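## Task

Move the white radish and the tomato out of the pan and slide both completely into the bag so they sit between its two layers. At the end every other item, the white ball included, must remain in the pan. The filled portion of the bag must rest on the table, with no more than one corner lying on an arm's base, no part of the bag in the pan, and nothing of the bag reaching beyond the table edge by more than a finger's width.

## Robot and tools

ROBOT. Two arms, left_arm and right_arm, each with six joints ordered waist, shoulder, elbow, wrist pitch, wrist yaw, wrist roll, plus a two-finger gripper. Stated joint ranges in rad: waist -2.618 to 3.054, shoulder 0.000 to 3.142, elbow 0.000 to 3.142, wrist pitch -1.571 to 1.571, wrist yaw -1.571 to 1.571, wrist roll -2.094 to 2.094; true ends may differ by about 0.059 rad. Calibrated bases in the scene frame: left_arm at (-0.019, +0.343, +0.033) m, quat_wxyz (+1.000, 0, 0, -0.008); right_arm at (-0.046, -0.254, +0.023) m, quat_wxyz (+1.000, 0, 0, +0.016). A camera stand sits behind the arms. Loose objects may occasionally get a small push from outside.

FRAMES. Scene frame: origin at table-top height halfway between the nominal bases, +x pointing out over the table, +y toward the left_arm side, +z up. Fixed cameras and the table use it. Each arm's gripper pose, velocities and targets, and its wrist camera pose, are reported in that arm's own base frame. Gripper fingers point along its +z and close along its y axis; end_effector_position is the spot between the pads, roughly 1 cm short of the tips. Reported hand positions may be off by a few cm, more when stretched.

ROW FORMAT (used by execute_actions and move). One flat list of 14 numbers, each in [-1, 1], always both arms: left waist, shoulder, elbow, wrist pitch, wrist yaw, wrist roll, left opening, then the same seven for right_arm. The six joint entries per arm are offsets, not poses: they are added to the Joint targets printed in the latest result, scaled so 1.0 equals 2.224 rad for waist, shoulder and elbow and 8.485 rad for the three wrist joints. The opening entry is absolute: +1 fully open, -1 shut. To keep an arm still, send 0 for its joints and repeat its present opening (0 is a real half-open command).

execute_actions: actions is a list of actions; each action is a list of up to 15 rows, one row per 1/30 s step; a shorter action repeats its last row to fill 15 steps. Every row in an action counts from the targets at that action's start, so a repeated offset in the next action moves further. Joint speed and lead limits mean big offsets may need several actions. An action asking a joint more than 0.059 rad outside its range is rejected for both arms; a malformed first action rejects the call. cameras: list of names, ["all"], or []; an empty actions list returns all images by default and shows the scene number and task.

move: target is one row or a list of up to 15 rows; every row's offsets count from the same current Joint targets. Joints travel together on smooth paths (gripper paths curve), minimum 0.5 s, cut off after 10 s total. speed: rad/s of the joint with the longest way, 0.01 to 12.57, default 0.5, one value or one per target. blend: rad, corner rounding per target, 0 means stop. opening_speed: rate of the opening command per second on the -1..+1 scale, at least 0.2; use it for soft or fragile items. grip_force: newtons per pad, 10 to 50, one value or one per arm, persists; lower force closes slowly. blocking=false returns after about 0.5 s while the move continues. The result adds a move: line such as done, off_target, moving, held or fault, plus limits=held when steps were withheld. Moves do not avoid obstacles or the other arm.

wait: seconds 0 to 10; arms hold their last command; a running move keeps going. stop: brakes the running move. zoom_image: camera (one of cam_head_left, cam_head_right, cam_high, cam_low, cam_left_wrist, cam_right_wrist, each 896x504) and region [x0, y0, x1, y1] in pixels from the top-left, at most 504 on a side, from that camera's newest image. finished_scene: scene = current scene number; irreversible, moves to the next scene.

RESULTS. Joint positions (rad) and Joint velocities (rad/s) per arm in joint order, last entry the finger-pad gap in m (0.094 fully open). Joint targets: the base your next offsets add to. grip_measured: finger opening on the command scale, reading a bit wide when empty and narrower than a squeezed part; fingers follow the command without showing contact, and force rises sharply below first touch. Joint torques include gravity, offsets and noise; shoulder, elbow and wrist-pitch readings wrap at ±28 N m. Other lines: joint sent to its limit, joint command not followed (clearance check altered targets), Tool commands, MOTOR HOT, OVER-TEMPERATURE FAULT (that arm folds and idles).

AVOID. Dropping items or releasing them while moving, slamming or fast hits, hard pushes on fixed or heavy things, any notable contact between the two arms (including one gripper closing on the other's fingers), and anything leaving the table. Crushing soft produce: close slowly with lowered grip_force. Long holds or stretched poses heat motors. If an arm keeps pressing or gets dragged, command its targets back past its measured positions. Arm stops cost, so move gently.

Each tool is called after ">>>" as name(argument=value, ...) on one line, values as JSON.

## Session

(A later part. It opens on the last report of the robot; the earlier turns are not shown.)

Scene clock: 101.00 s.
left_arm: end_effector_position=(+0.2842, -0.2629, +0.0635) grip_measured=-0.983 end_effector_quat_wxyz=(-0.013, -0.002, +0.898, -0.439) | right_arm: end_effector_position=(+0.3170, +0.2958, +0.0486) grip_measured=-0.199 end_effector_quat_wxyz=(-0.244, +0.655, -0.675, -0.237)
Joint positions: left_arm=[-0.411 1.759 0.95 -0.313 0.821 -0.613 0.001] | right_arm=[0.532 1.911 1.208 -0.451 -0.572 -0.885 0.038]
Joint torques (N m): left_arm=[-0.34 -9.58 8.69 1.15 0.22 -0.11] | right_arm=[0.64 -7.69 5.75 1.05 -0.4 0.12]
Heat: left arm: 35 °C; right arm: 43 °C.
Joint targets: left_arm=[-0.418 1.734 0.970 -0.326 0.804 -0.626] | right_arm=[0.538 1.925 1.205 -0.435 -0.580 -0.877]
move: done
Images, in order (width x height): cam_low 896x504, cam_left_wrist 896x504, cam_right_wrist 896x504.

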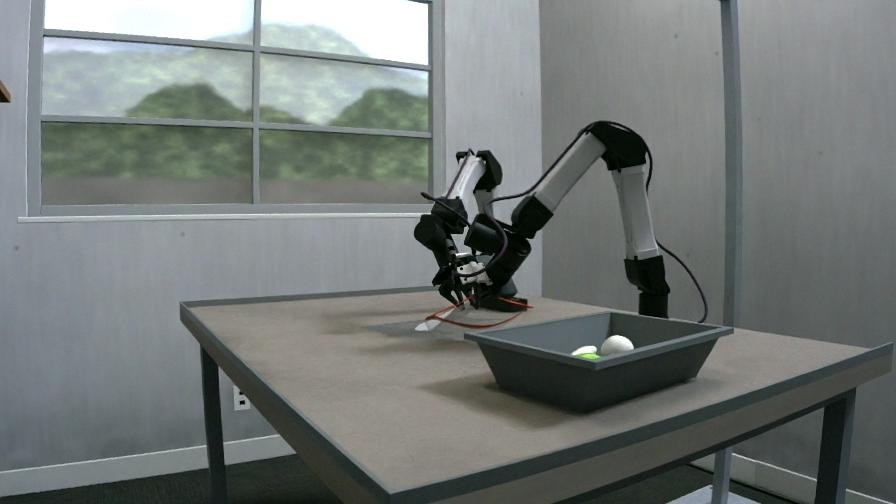

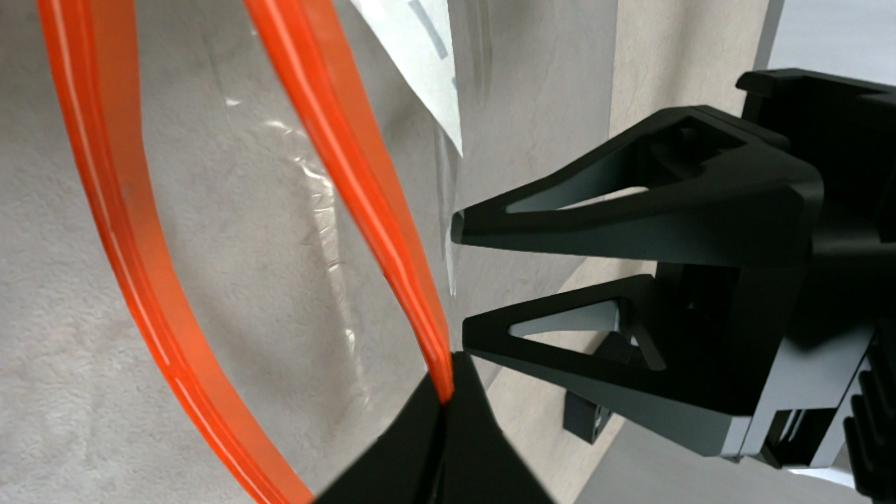

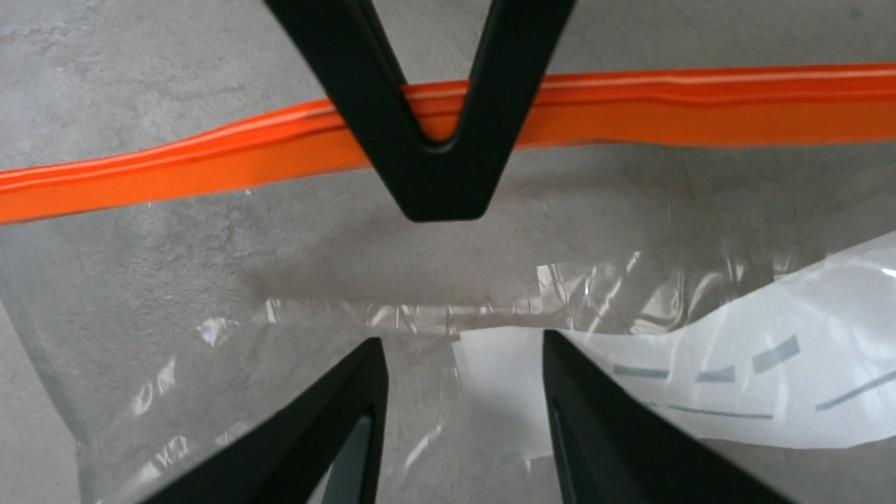

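>>> move(target=[[0,0,0,0,0,0,-1,0,-0.0337,0.2226,-0.0666,0,0,0.5],[0,0,0,0,0,0,-1,0.1433,0.0257,0.2671,-0.0966,0.0557,-0.1418,0.5]], speed=0.4, blend=0.1, cameras=["cam_head_left","cam_high","cam_low","cam_left_wrist","cam_right_wrist"])

Scene clock: 108.67 s.
left_arm: end_effector_position=(+0.2842, -0.2629, +0.0635) grip_measured=-0.983 end_effector_quat_wxyz=(-0.013, -0.002, +0.898, -0.439) | right_arm: end_effector_position=(+0.2512, +0.3181, +0.1232) grip_measured=+0.499 end_effector_quat_wxyz=(-0.085, +0.991, -0.104, -0.011)
Joint positions: left_arm=[-0.411 1.759 0.95 -0.313 0.821 -0.613 0.001] | right_arm=[0.853 1.967 1.77 -1.248 -0.116 -2.073 0.07]
Joint torques (N m): left_arm=[-0.28 -9.58 8.66 1.14 0.22 -0.11] | right_arm=[0.42 -8.08 8.87 0.35 -0.07 0]
Heat: left arm: 36 °C; right arm: 43 °C.
Joint targets: left_arm=[-0.418 1.734 0.970 -0.326 0.804 -0.626] | right_arm=[0.857 1.982 1.798 -1.254 -0.108 -2.080]
move: done
Images, in order (width x height): cam_head_left 896x504, cam_high 896x504, cam_low 896x504, cam_left_wrist 896x504, cam_right_wrist 896x504.

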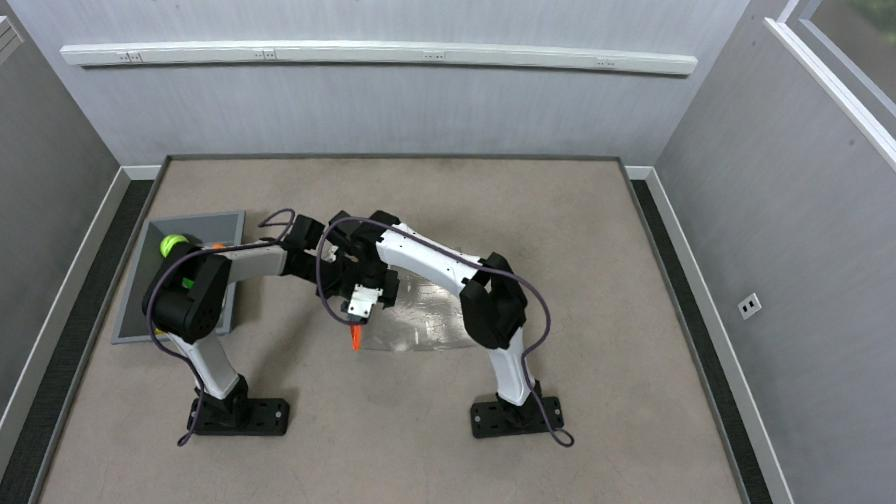

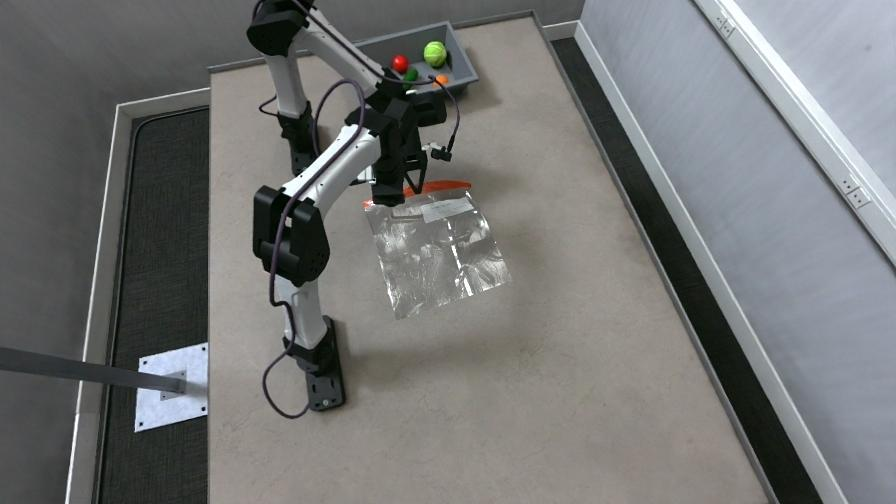

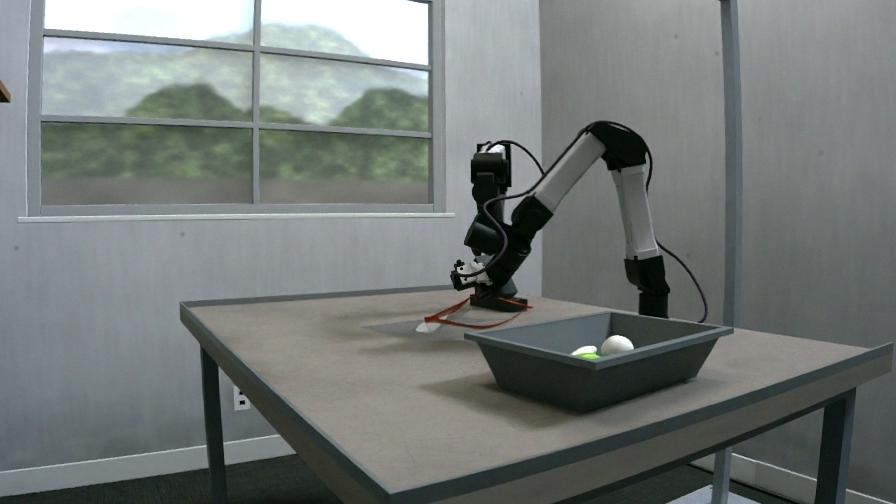

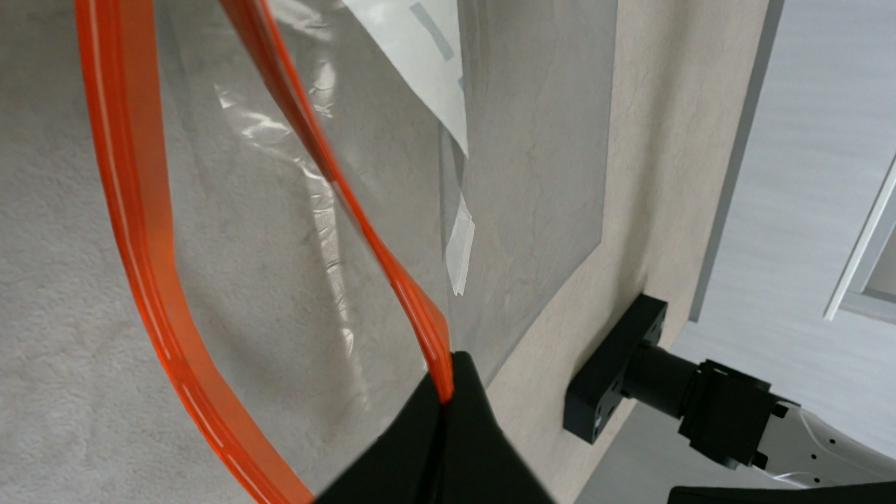

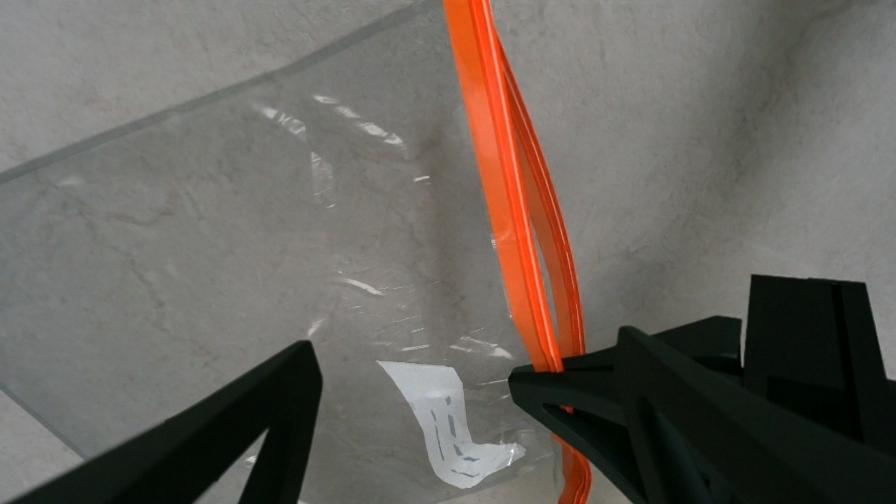

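>>> move(target=[0,0,0,0,0,0,-1,0.0098,0.0432,-0.0908,0.0354,0.0004,0,0.5], speed=0.15, cameras=["cam_low","cam_left_wrist","cam_right_wrist"])

Scene clock: 111.77 s.
left_arm: end_effector_position=(+0.2877, -0.2555, +0.0550) grip_measured=-0.983 end_effector_quat_wxyz=(-0.004, -0.014, +0.911, -0.413) | right_arm: end_effector_position=(+0.2554, +0.3260, +0.0495) grip_measured=+0.499 end_effector_quat_wxyz=(-0.071, +0.992, -0.099, -0.013)
Joint positions: left_arm=[-0.41 1.759 0.95 -0.331 0.758 -0.614 0.001] | right_arm=[0.863 2.05 1.6 -1.018 -0.102 -2.073 0.07]
Joint torques (N m): left_arm=[-0.43 -9.57 8.64 1.34 0.78 -0.1] | right_arm=[1.5 -7.46 5.68 1 -0.16 -0.02]
Heat: left arm: 36 °C; right arm: 42 °C.
Joint targets: left_arm=[-0.418 1.734 0.970 -0.326 0.803 -0.626] | right_arm=[0.879 2.079 1.597 -0.954 -0.105 -2.080]
move: off_target (left_arm, right_arm); left_arm: the wrist yaw is farthest, 0.046 rad from its target; right_arm: the wrist pitch is farthest, 0.065 rad from its target
Images, in order (width x height): cam_low 896x504, cam_left_wrist 896x504, cam_right_wrist 896x504.

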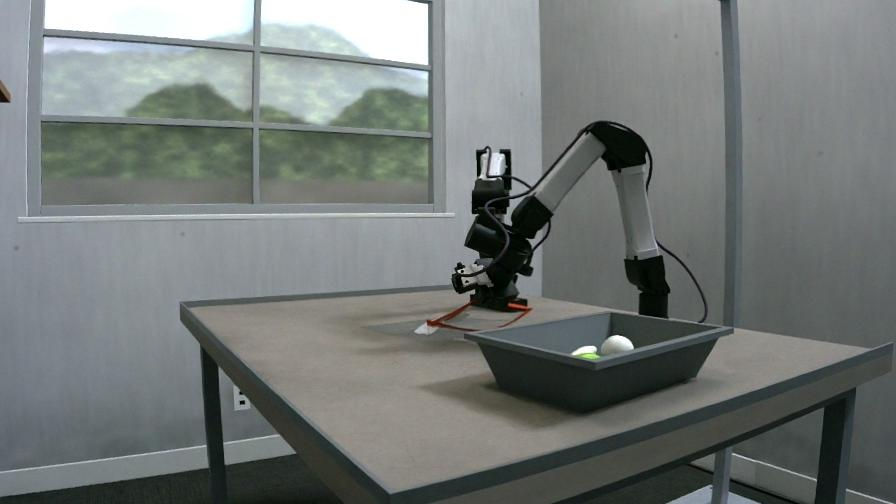

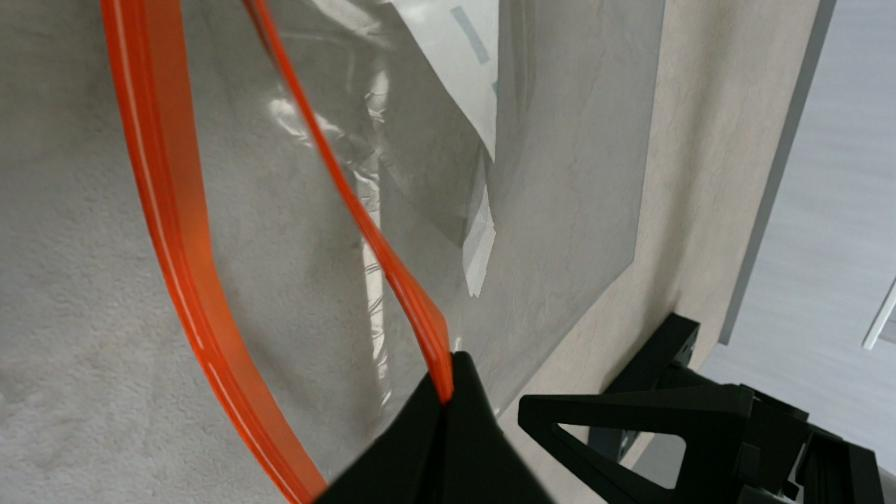

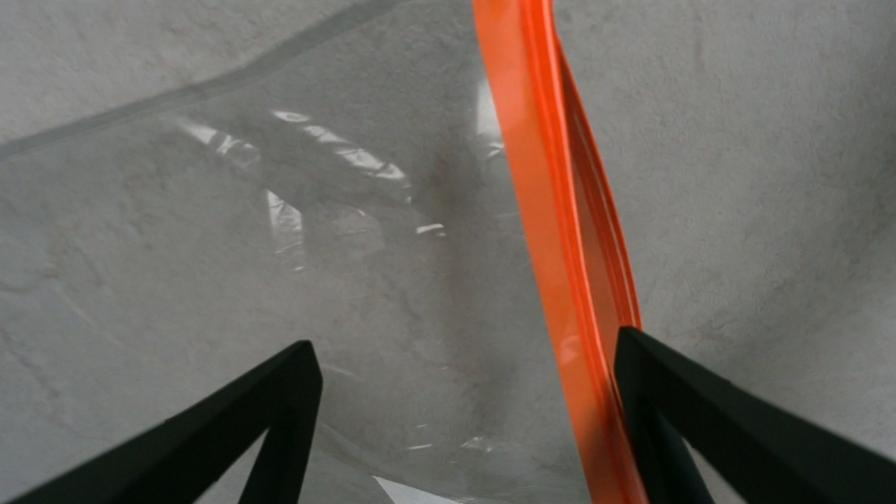

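>>> move(target=[0,0,0,0,0,0,-1,-0.0128,-0.02,0.045,-0.018,-0.0004,0,0.5], speed=0.2, cameras=["cam_head_left","cam_head_right","cam_high","cam_low","cam_left_wrist","cam_right_wrist"])

>>> zoom_image(camera="cam_high", region=[330, 60, 490, 240])

>>> zoom_image(camera="cam_low", region=[380, 200, 580, 350])

>>> zoom_image(camera="cam_head_left", region=[270, 180, 430, 360])

Scene clock: 113.60 s.
left_arm: end_effector_position=(+0.2848, -0.2583, +0.0583) grip_measured=-0.983 end_effector_quat_wxyz=(-0.011, -0.010, +0.906, -0.424) | right_arm: end_effector_position=(+0.2581, +0.3244, +0.0667) grip_measured=+0.499 end_effector_quat_wxyz=(-0.067, +0.992, -0.103, -0.015)
Joint positions: left_arm=[-0.41 1.759 0.95 -0.331 0.788 -0.614 0.001] | right_arm=[0.856 2.05 1.67 -1.1 -0.102 -2.073 0.07]
Joint torques (N m): left_arm=[-0.44 -9.55 8.66 1.34 0.5 -0.11] | right_arm=[-0.55 -11.43 8.57 0.28 -0.2 -0.02]
Heat: left arm: 36 °C; right arm: 42 °C.
Joint targets: left_arm=[-0.418 1.734 0.970 -0.326 0.804 -0.626] | right_arm=[0.850 2.034 1.697 -1.107 -0.108 -2.080]
move: done

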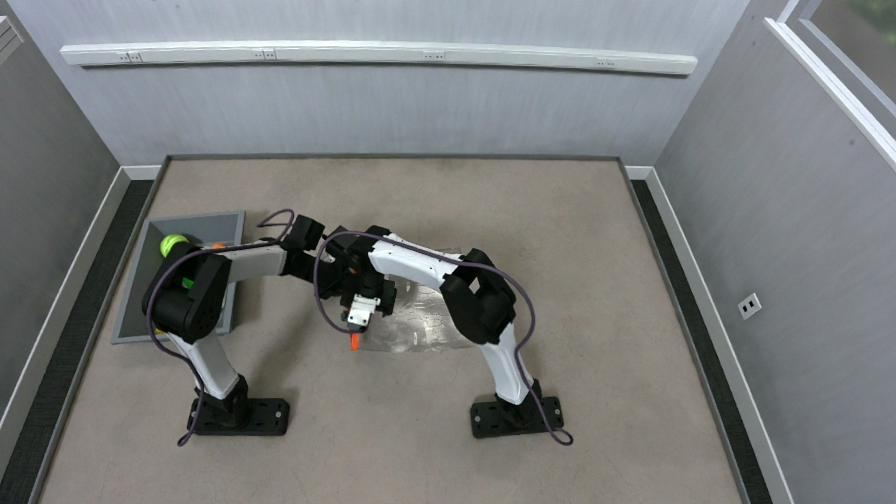

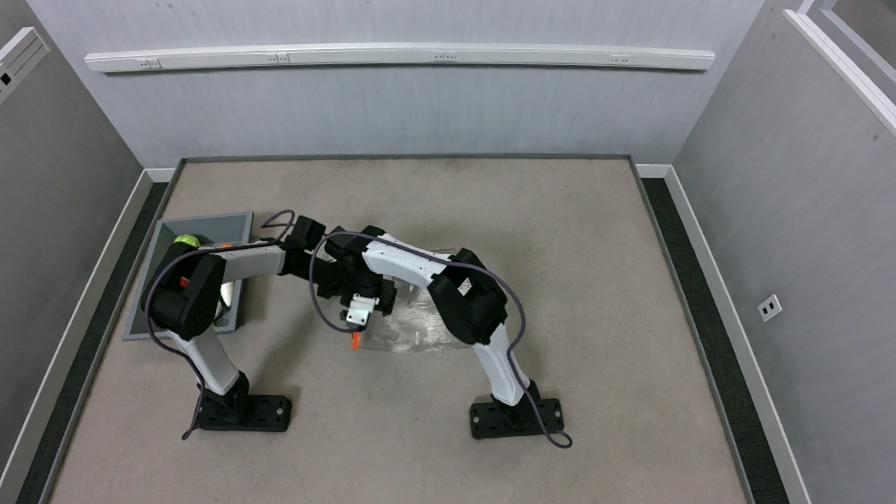

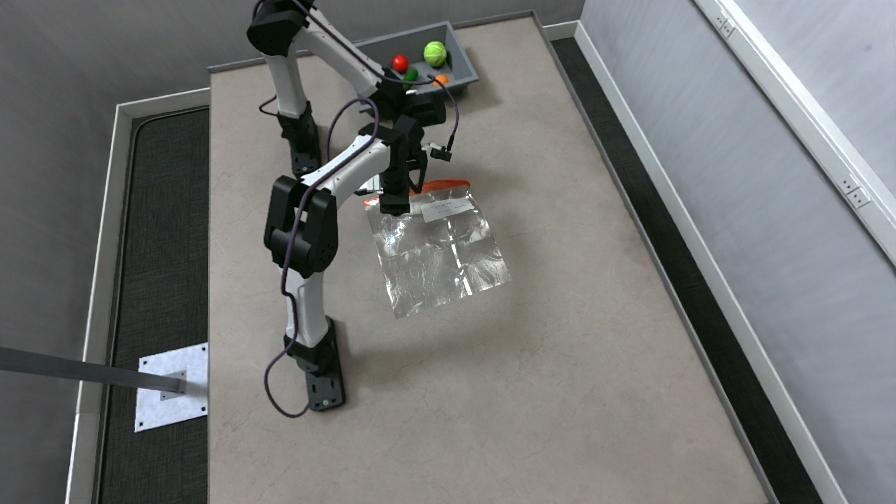

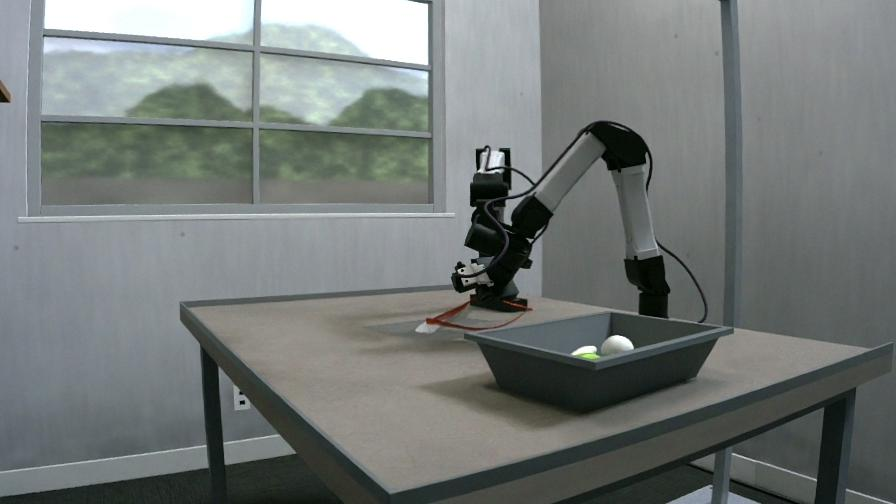

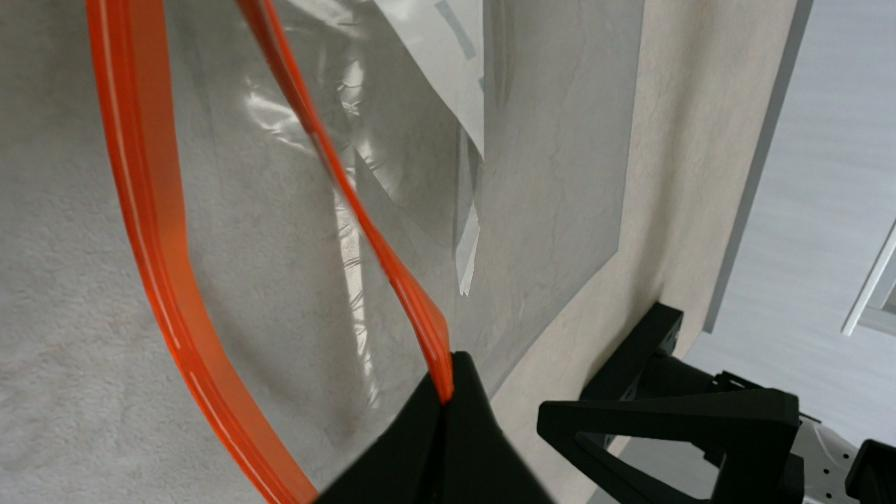

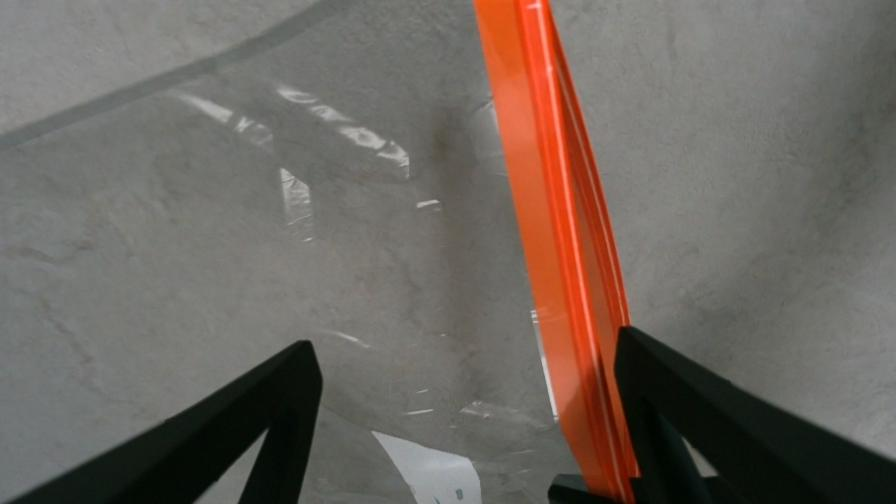

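Scaled by 2.800 from the camera's 896x504 image, which has a finer 1280x720 frame.

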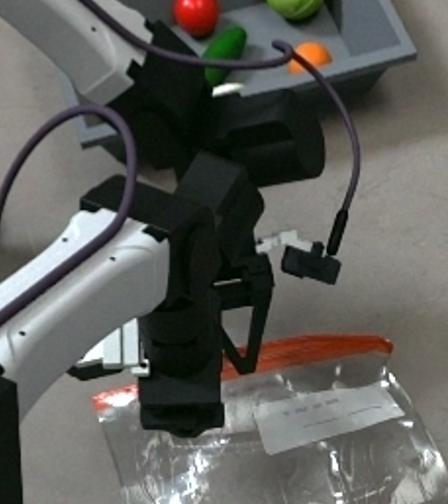

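Scaled by 2.520 from the camera's 896x504 image, which has a finer 1280x720 frame.

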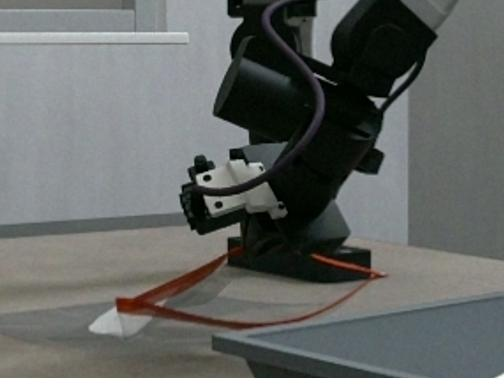

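Scaled by 2.800 from the camera's 896x504 image, which has a finer 1280x720 frame.

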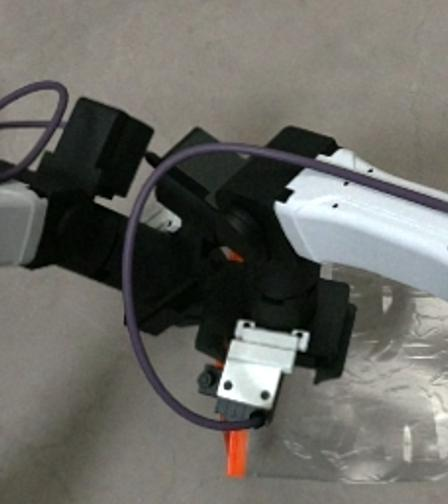

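>>> move(target=[[0,0,0,0,0,0,-1,0,0,0.1124,-0.0291,0,0,0.5],[0,0,0,0,0,0,-1,0.1002,-0.0804,-0.167,0.0452,0.0558,-0.0012,0.5]], speed=0.3, cameras=["cam_head_left","cam_low","cam_left_wrist","cam_right_wrist"])

>>> zoom_image(camera="cam_low", region=[380, 200, 580, 350])

>>> zoom_image(camera="cam_head_left", region=[270, 180, 430, 360])

Scene clock: 118.93 s.
left_arm: end_effector_position=(+0.2853, -0.2597, +0.0626) grip_measured=-0.983 end_effector_quat_wxyz=(-0.010, -0.008, +0.903, -0.429) | right_arm: end_effector_position=(+0.2482, +0.3262, +0.0504) grip_measured=+0.499 end_effector_quat_wxyz=(-0.026, +0.976, -0.018, +0.215)
Joint positions: left_arm=[-0.41 1.753 0.954 -0.331 0.798 -0.616 0.001] | right_arm=[1.069 1.905 1.329 -0.736 0.355 -2.083 0.07]
Joint torques (N m): left_arm=[-0.43 -9.07 8.34 1.35 0.43 -0.08] | right_arm=[0.46 -13.29 5.75 0.74 0.22 -0.02]
Heat: left arm: 37 °C; right arm: 43 °C.
Joint targets: left_arm=[-0.418 1.734 0.970 -0.326 0.803 -0.625] | right_arm=[1.073 1.855 1.325 -0.723 0.365 -2.090]
move: off_target (right_arm); right_arm: the shoulder is farthest, 0.050 rad from its target
Images, in order (width x height): cam_head_left 896x504, cam_low 896x504, cam_left_wrist 896x504, cam_right_wrist 896x504.

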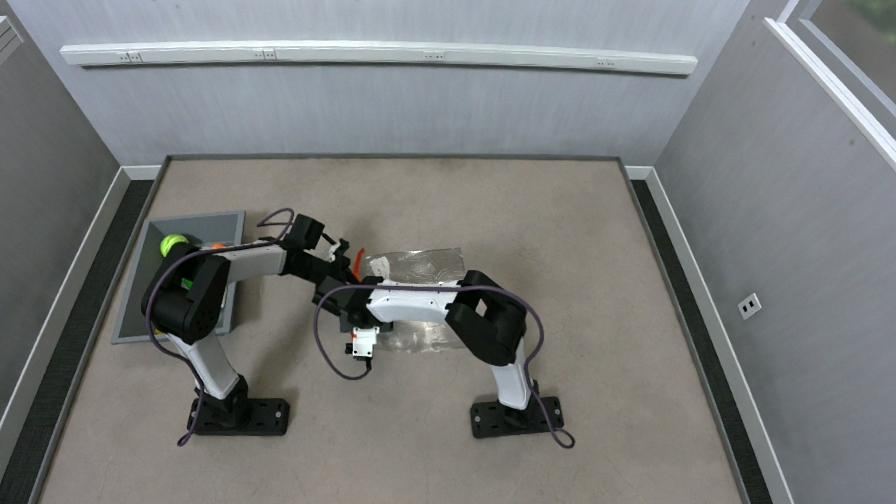

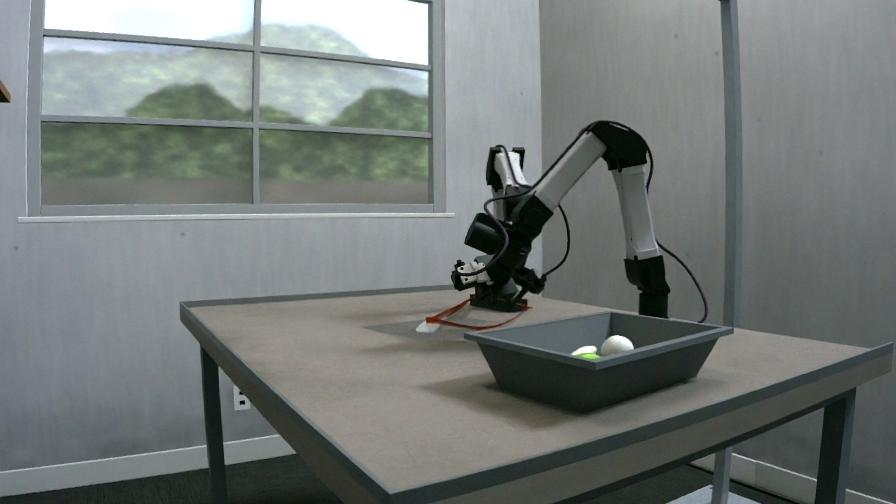

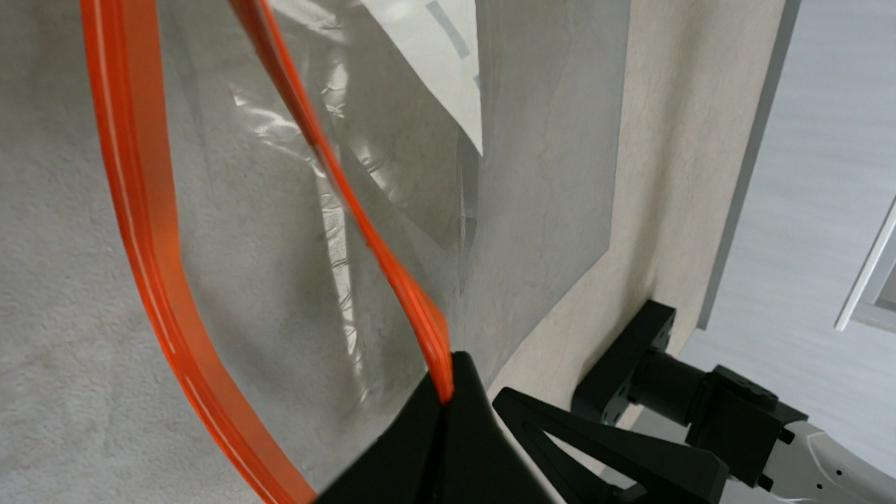

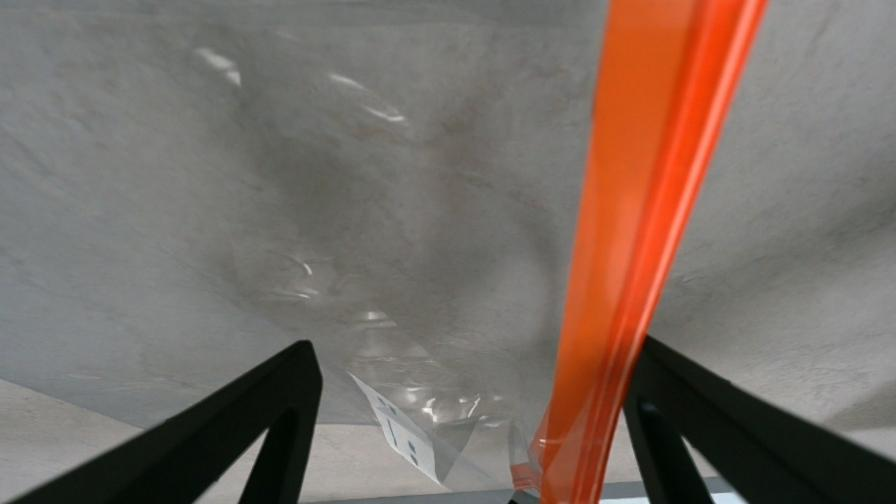

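Scaled by 2.520 from the camera's 896x504 image, which has a finer 1280x720 frame.

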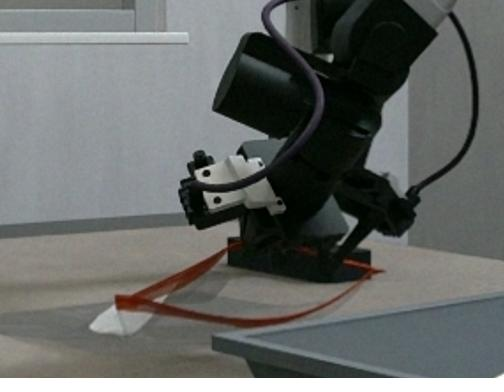

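Scaled by 2.800 from the camera's 896x504 image, which has a finer 1280x720 frame.

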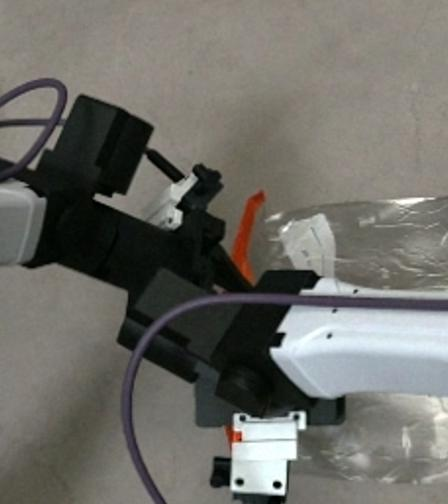

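>>> execute_actions(actions=[])

Scene clock: 120.43 s.
left_arm: end_effector_position=(+0.2853, -0.2597, +0.0626) grip_measured=-0.983 end_effector_quat_wxyz=(-0.010, -0.008, +0.903, -0.429) | right_arm: end_effector_position=(+0.2482, +0.3263, +0.0504) grip_measured=+0.499 end_effector_quat_wxyz=(-0.026, +0.976, -0.018, +0.215)
Joint positions: left_arm=[-0.41 1.753 0.954 -0.331 0.798 -0.616 0.001] | right_arm=[1.069 1.905 1.329 -0.736 0.355 -2.083 0.07]
Joint velocities: within noise
Joint torques (N m): left_arm=[-0.42 -9.06 8.35 1.34 0.44 -0.08] | right_arm=[0.46 -13.29 5.76 0.77 0.19 -0.02]
Heat: left arm: 37 °C; right arm: 43 °C.
Joint targets: left_arm=[-0.418 1.734 0.970 -0.326 0.803 -0.625] | right_arm=[1.073 1.855 1.325 -0.723 0.366 -2.090]
Tool commands: left_gripper/opening=-1.0 right_gripper/opening=+0.5

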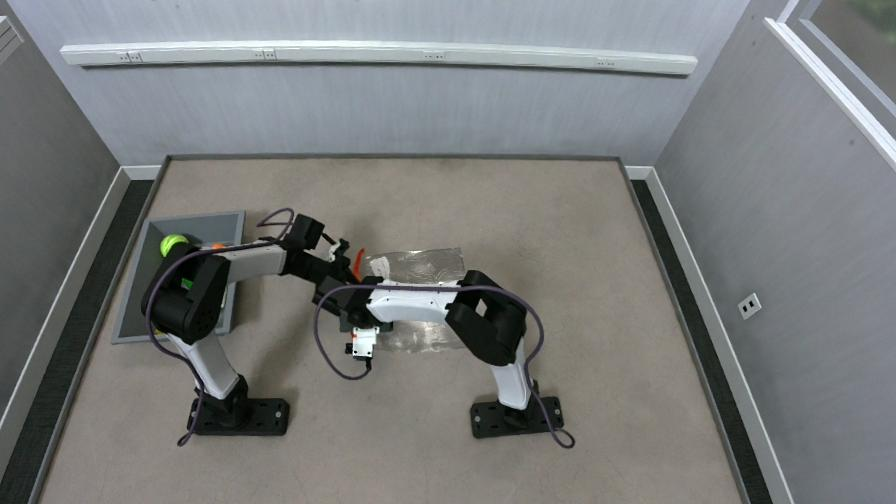

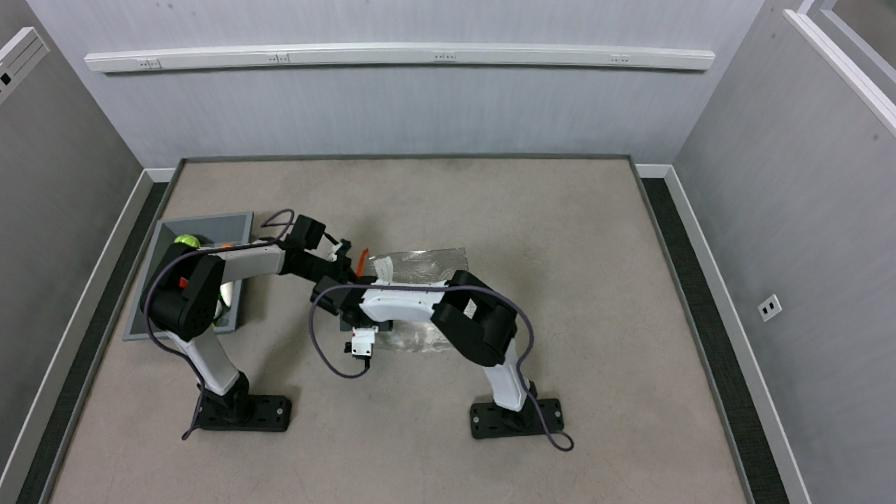

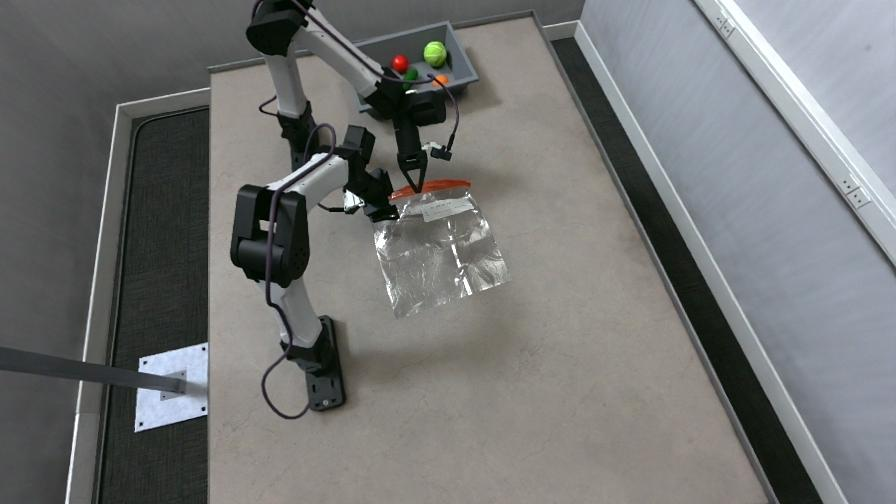

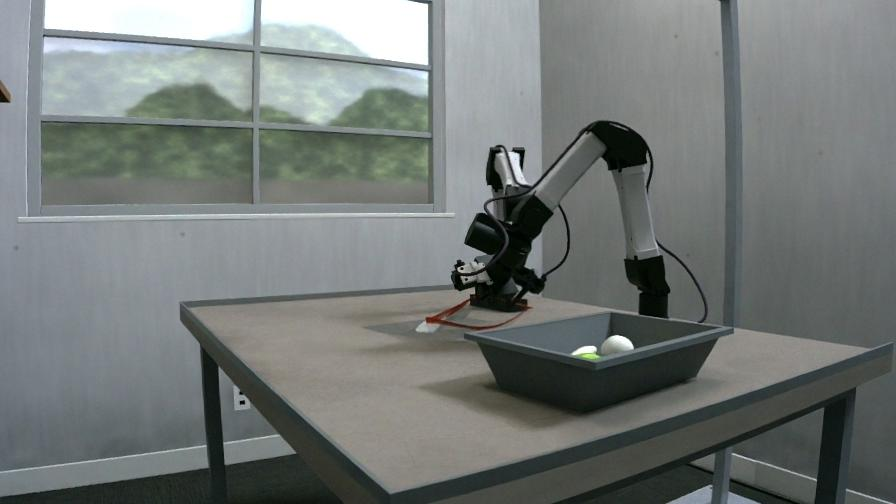

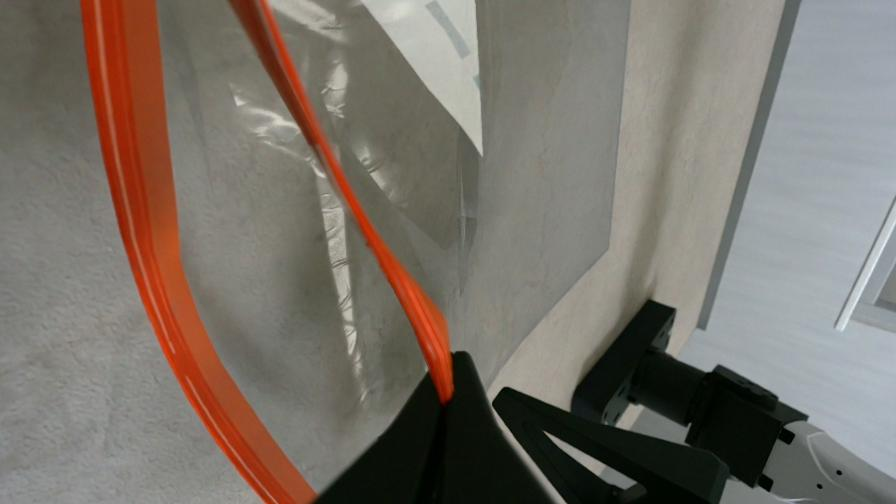

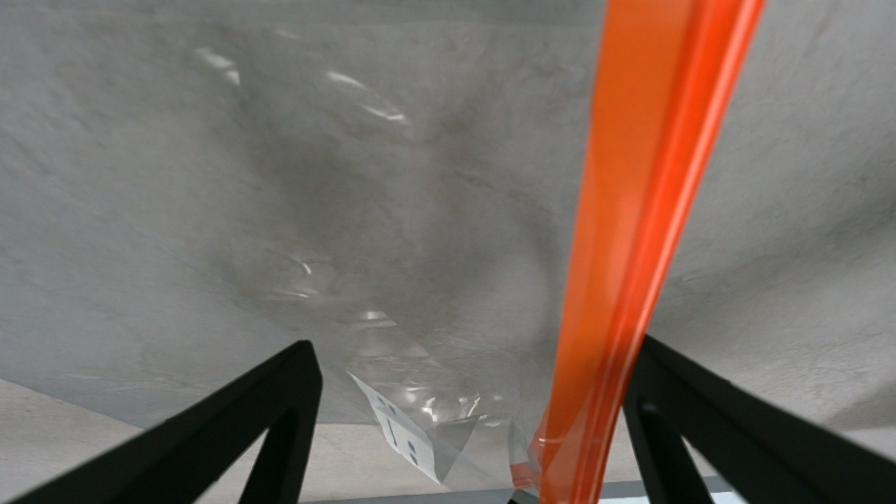

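>>> move(target=[0,0,0,0,0,0,-1,0.0099,0.0549,-0.0175,0.018,0.0008,0,0.5], speed=0.2, cameras=["cam_right_wrist","cam_left_wrist"])

Scene clock: 122.13 s.
left_arm: end_effector_position=(+0.2853, -0.2597, +0.0626) grip_measured=-0.983 end_effector_quat_wxyz=(-0.010, -0.008, +0.903, -0.429) | right_arm: end_effector_position=(+0.2504, +0.3457, +0.0254) grip_measured=+0.499 end_effector_quat_wxyz=(-0.049, +0.972, -0.013, +0.229)
Joint positions: left_arm=[-0.41 1.753 0.954 -0.331 0.798 -0.616 0.001] | right_arm=[1.089 1.965 1.289 -0.584 0.362 -2.083 0.07]
Joint torques (N m): left_arm=[-0.49 -9.05 8.36 1.36 0.42 -0.09] | right_arm=[0.61 -8.2 5.74 0.83 0.2 -0.02]
Heat: left arm: 37 °C; right arm: 43 °C.
Joint targets: left_arm=[-0.418 1.734 0.970 -0.326 0.803 -0.625] | right_arm=[1.095 1.977 1.286 -0.571 0.372 -2.090]
move: done
Images, in order (width x height): cam_left_wrist 896x504, cam_right_wrist 896x504.

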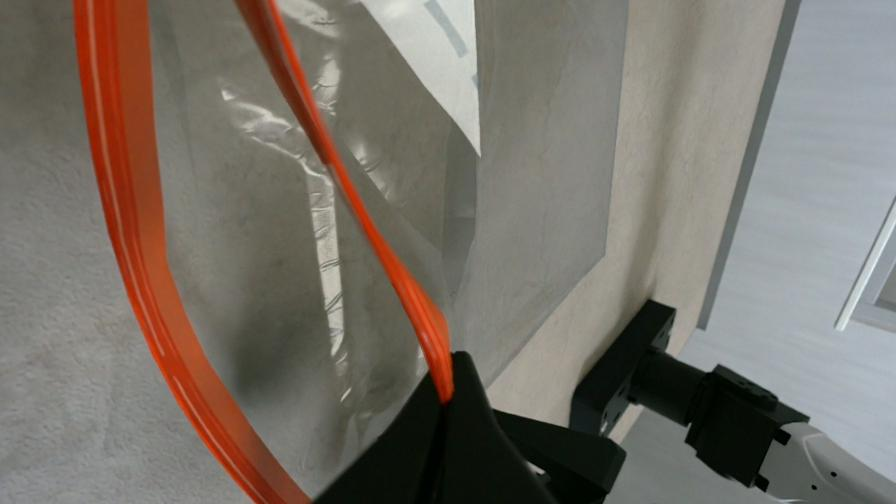

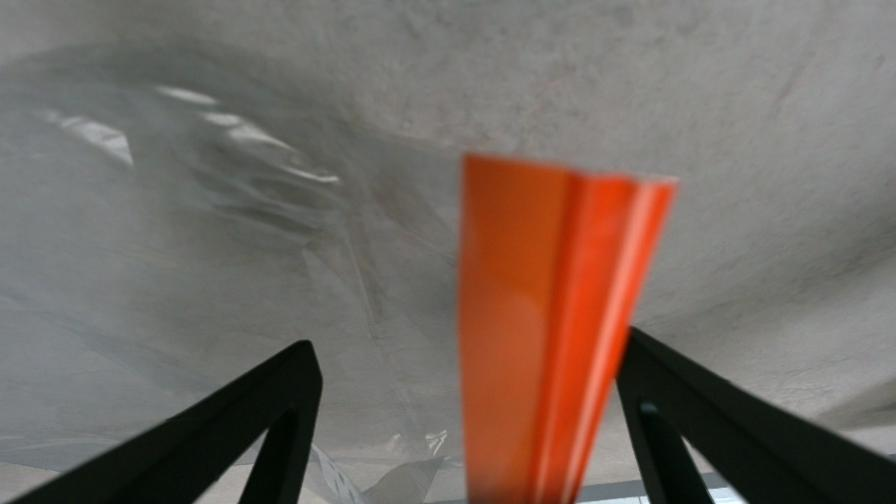

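>>> move(target=[0,0,0,0,0,0,-1,0,0,0,0,0,0,-1], opening_speed=0.7, cameras=["cam_right_wrist","cam_left_wrist","cam_low"])

>>> zoom_image(camera="cam_low", region=[360, 220, 620, 360])

Scene clock: 124.87 s.
left_arm: end_effector_position=(+0.2853, -0.2597, +0.0626) grip_measured=-0.983 end_effector_quat_wxyz=(-0.010, -0.008, +0.903, -0.429) | right_arm: end_effector_position=(+0.2507, +0.3458, +0.0256) grip_measured=-0.986 end_effector_quat_wxyz=(-0.049, +0.972, -0.013, +0.230)
Joint positions: left_arm=[-0.41 1.753 0.954 -0.331 0.798 -0.616 0.001] | right_arm=[1.089 1.965 1.289 -0.583 0.363 -2.084 0.001]
Joint torques (N m): left_arm=[-0.42 -9.06 8.32 1.35 0.43 -0.09] | right_arm=[0.61 -8.18 5.75 0.86 0.19 -0.01]
Heat: left arm: 37 °C; right arm: 43 °C.
Joint targets: left_arm=[-0.418 1.734 0.970 -0.326 0.803 -0.625] | right_arm=[1.095 1.977 1.286 -0.570 0.373 -2.090]
move: done
Images, in order (width x height): cam_low 896x504, cam_left_wrist 896x504, cam_right_wrist 896x504.

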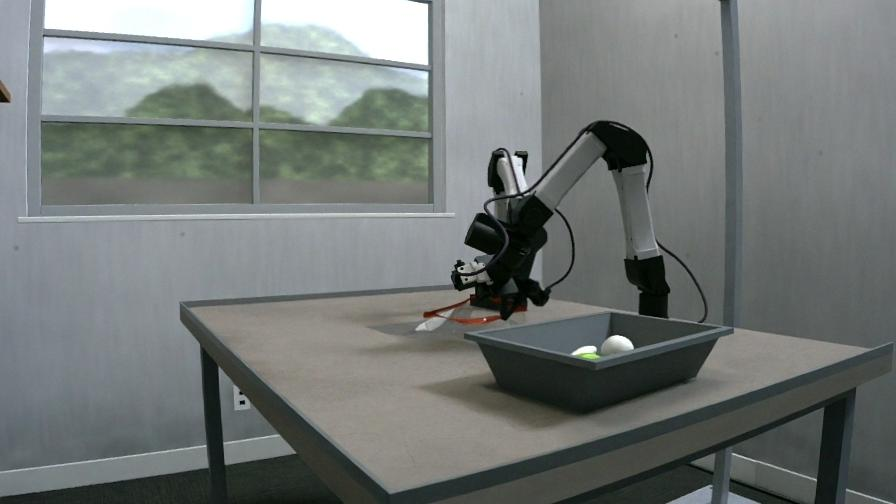

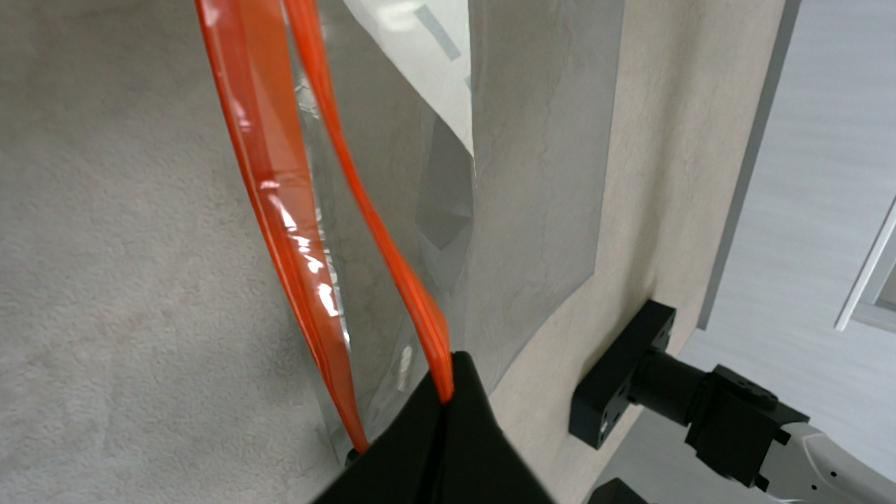

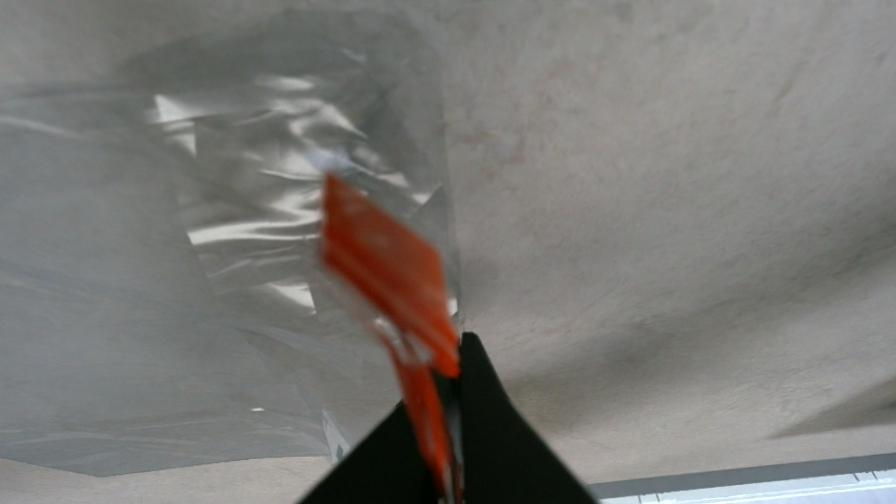

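Scaled by 1.938 from the camera's 896x504 image, which has a finer 1280x720 frame.

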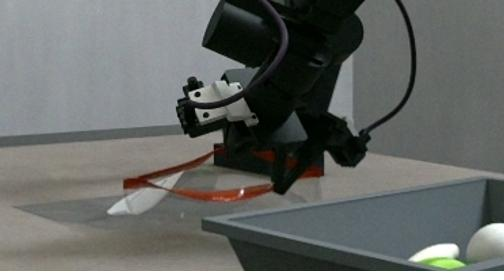

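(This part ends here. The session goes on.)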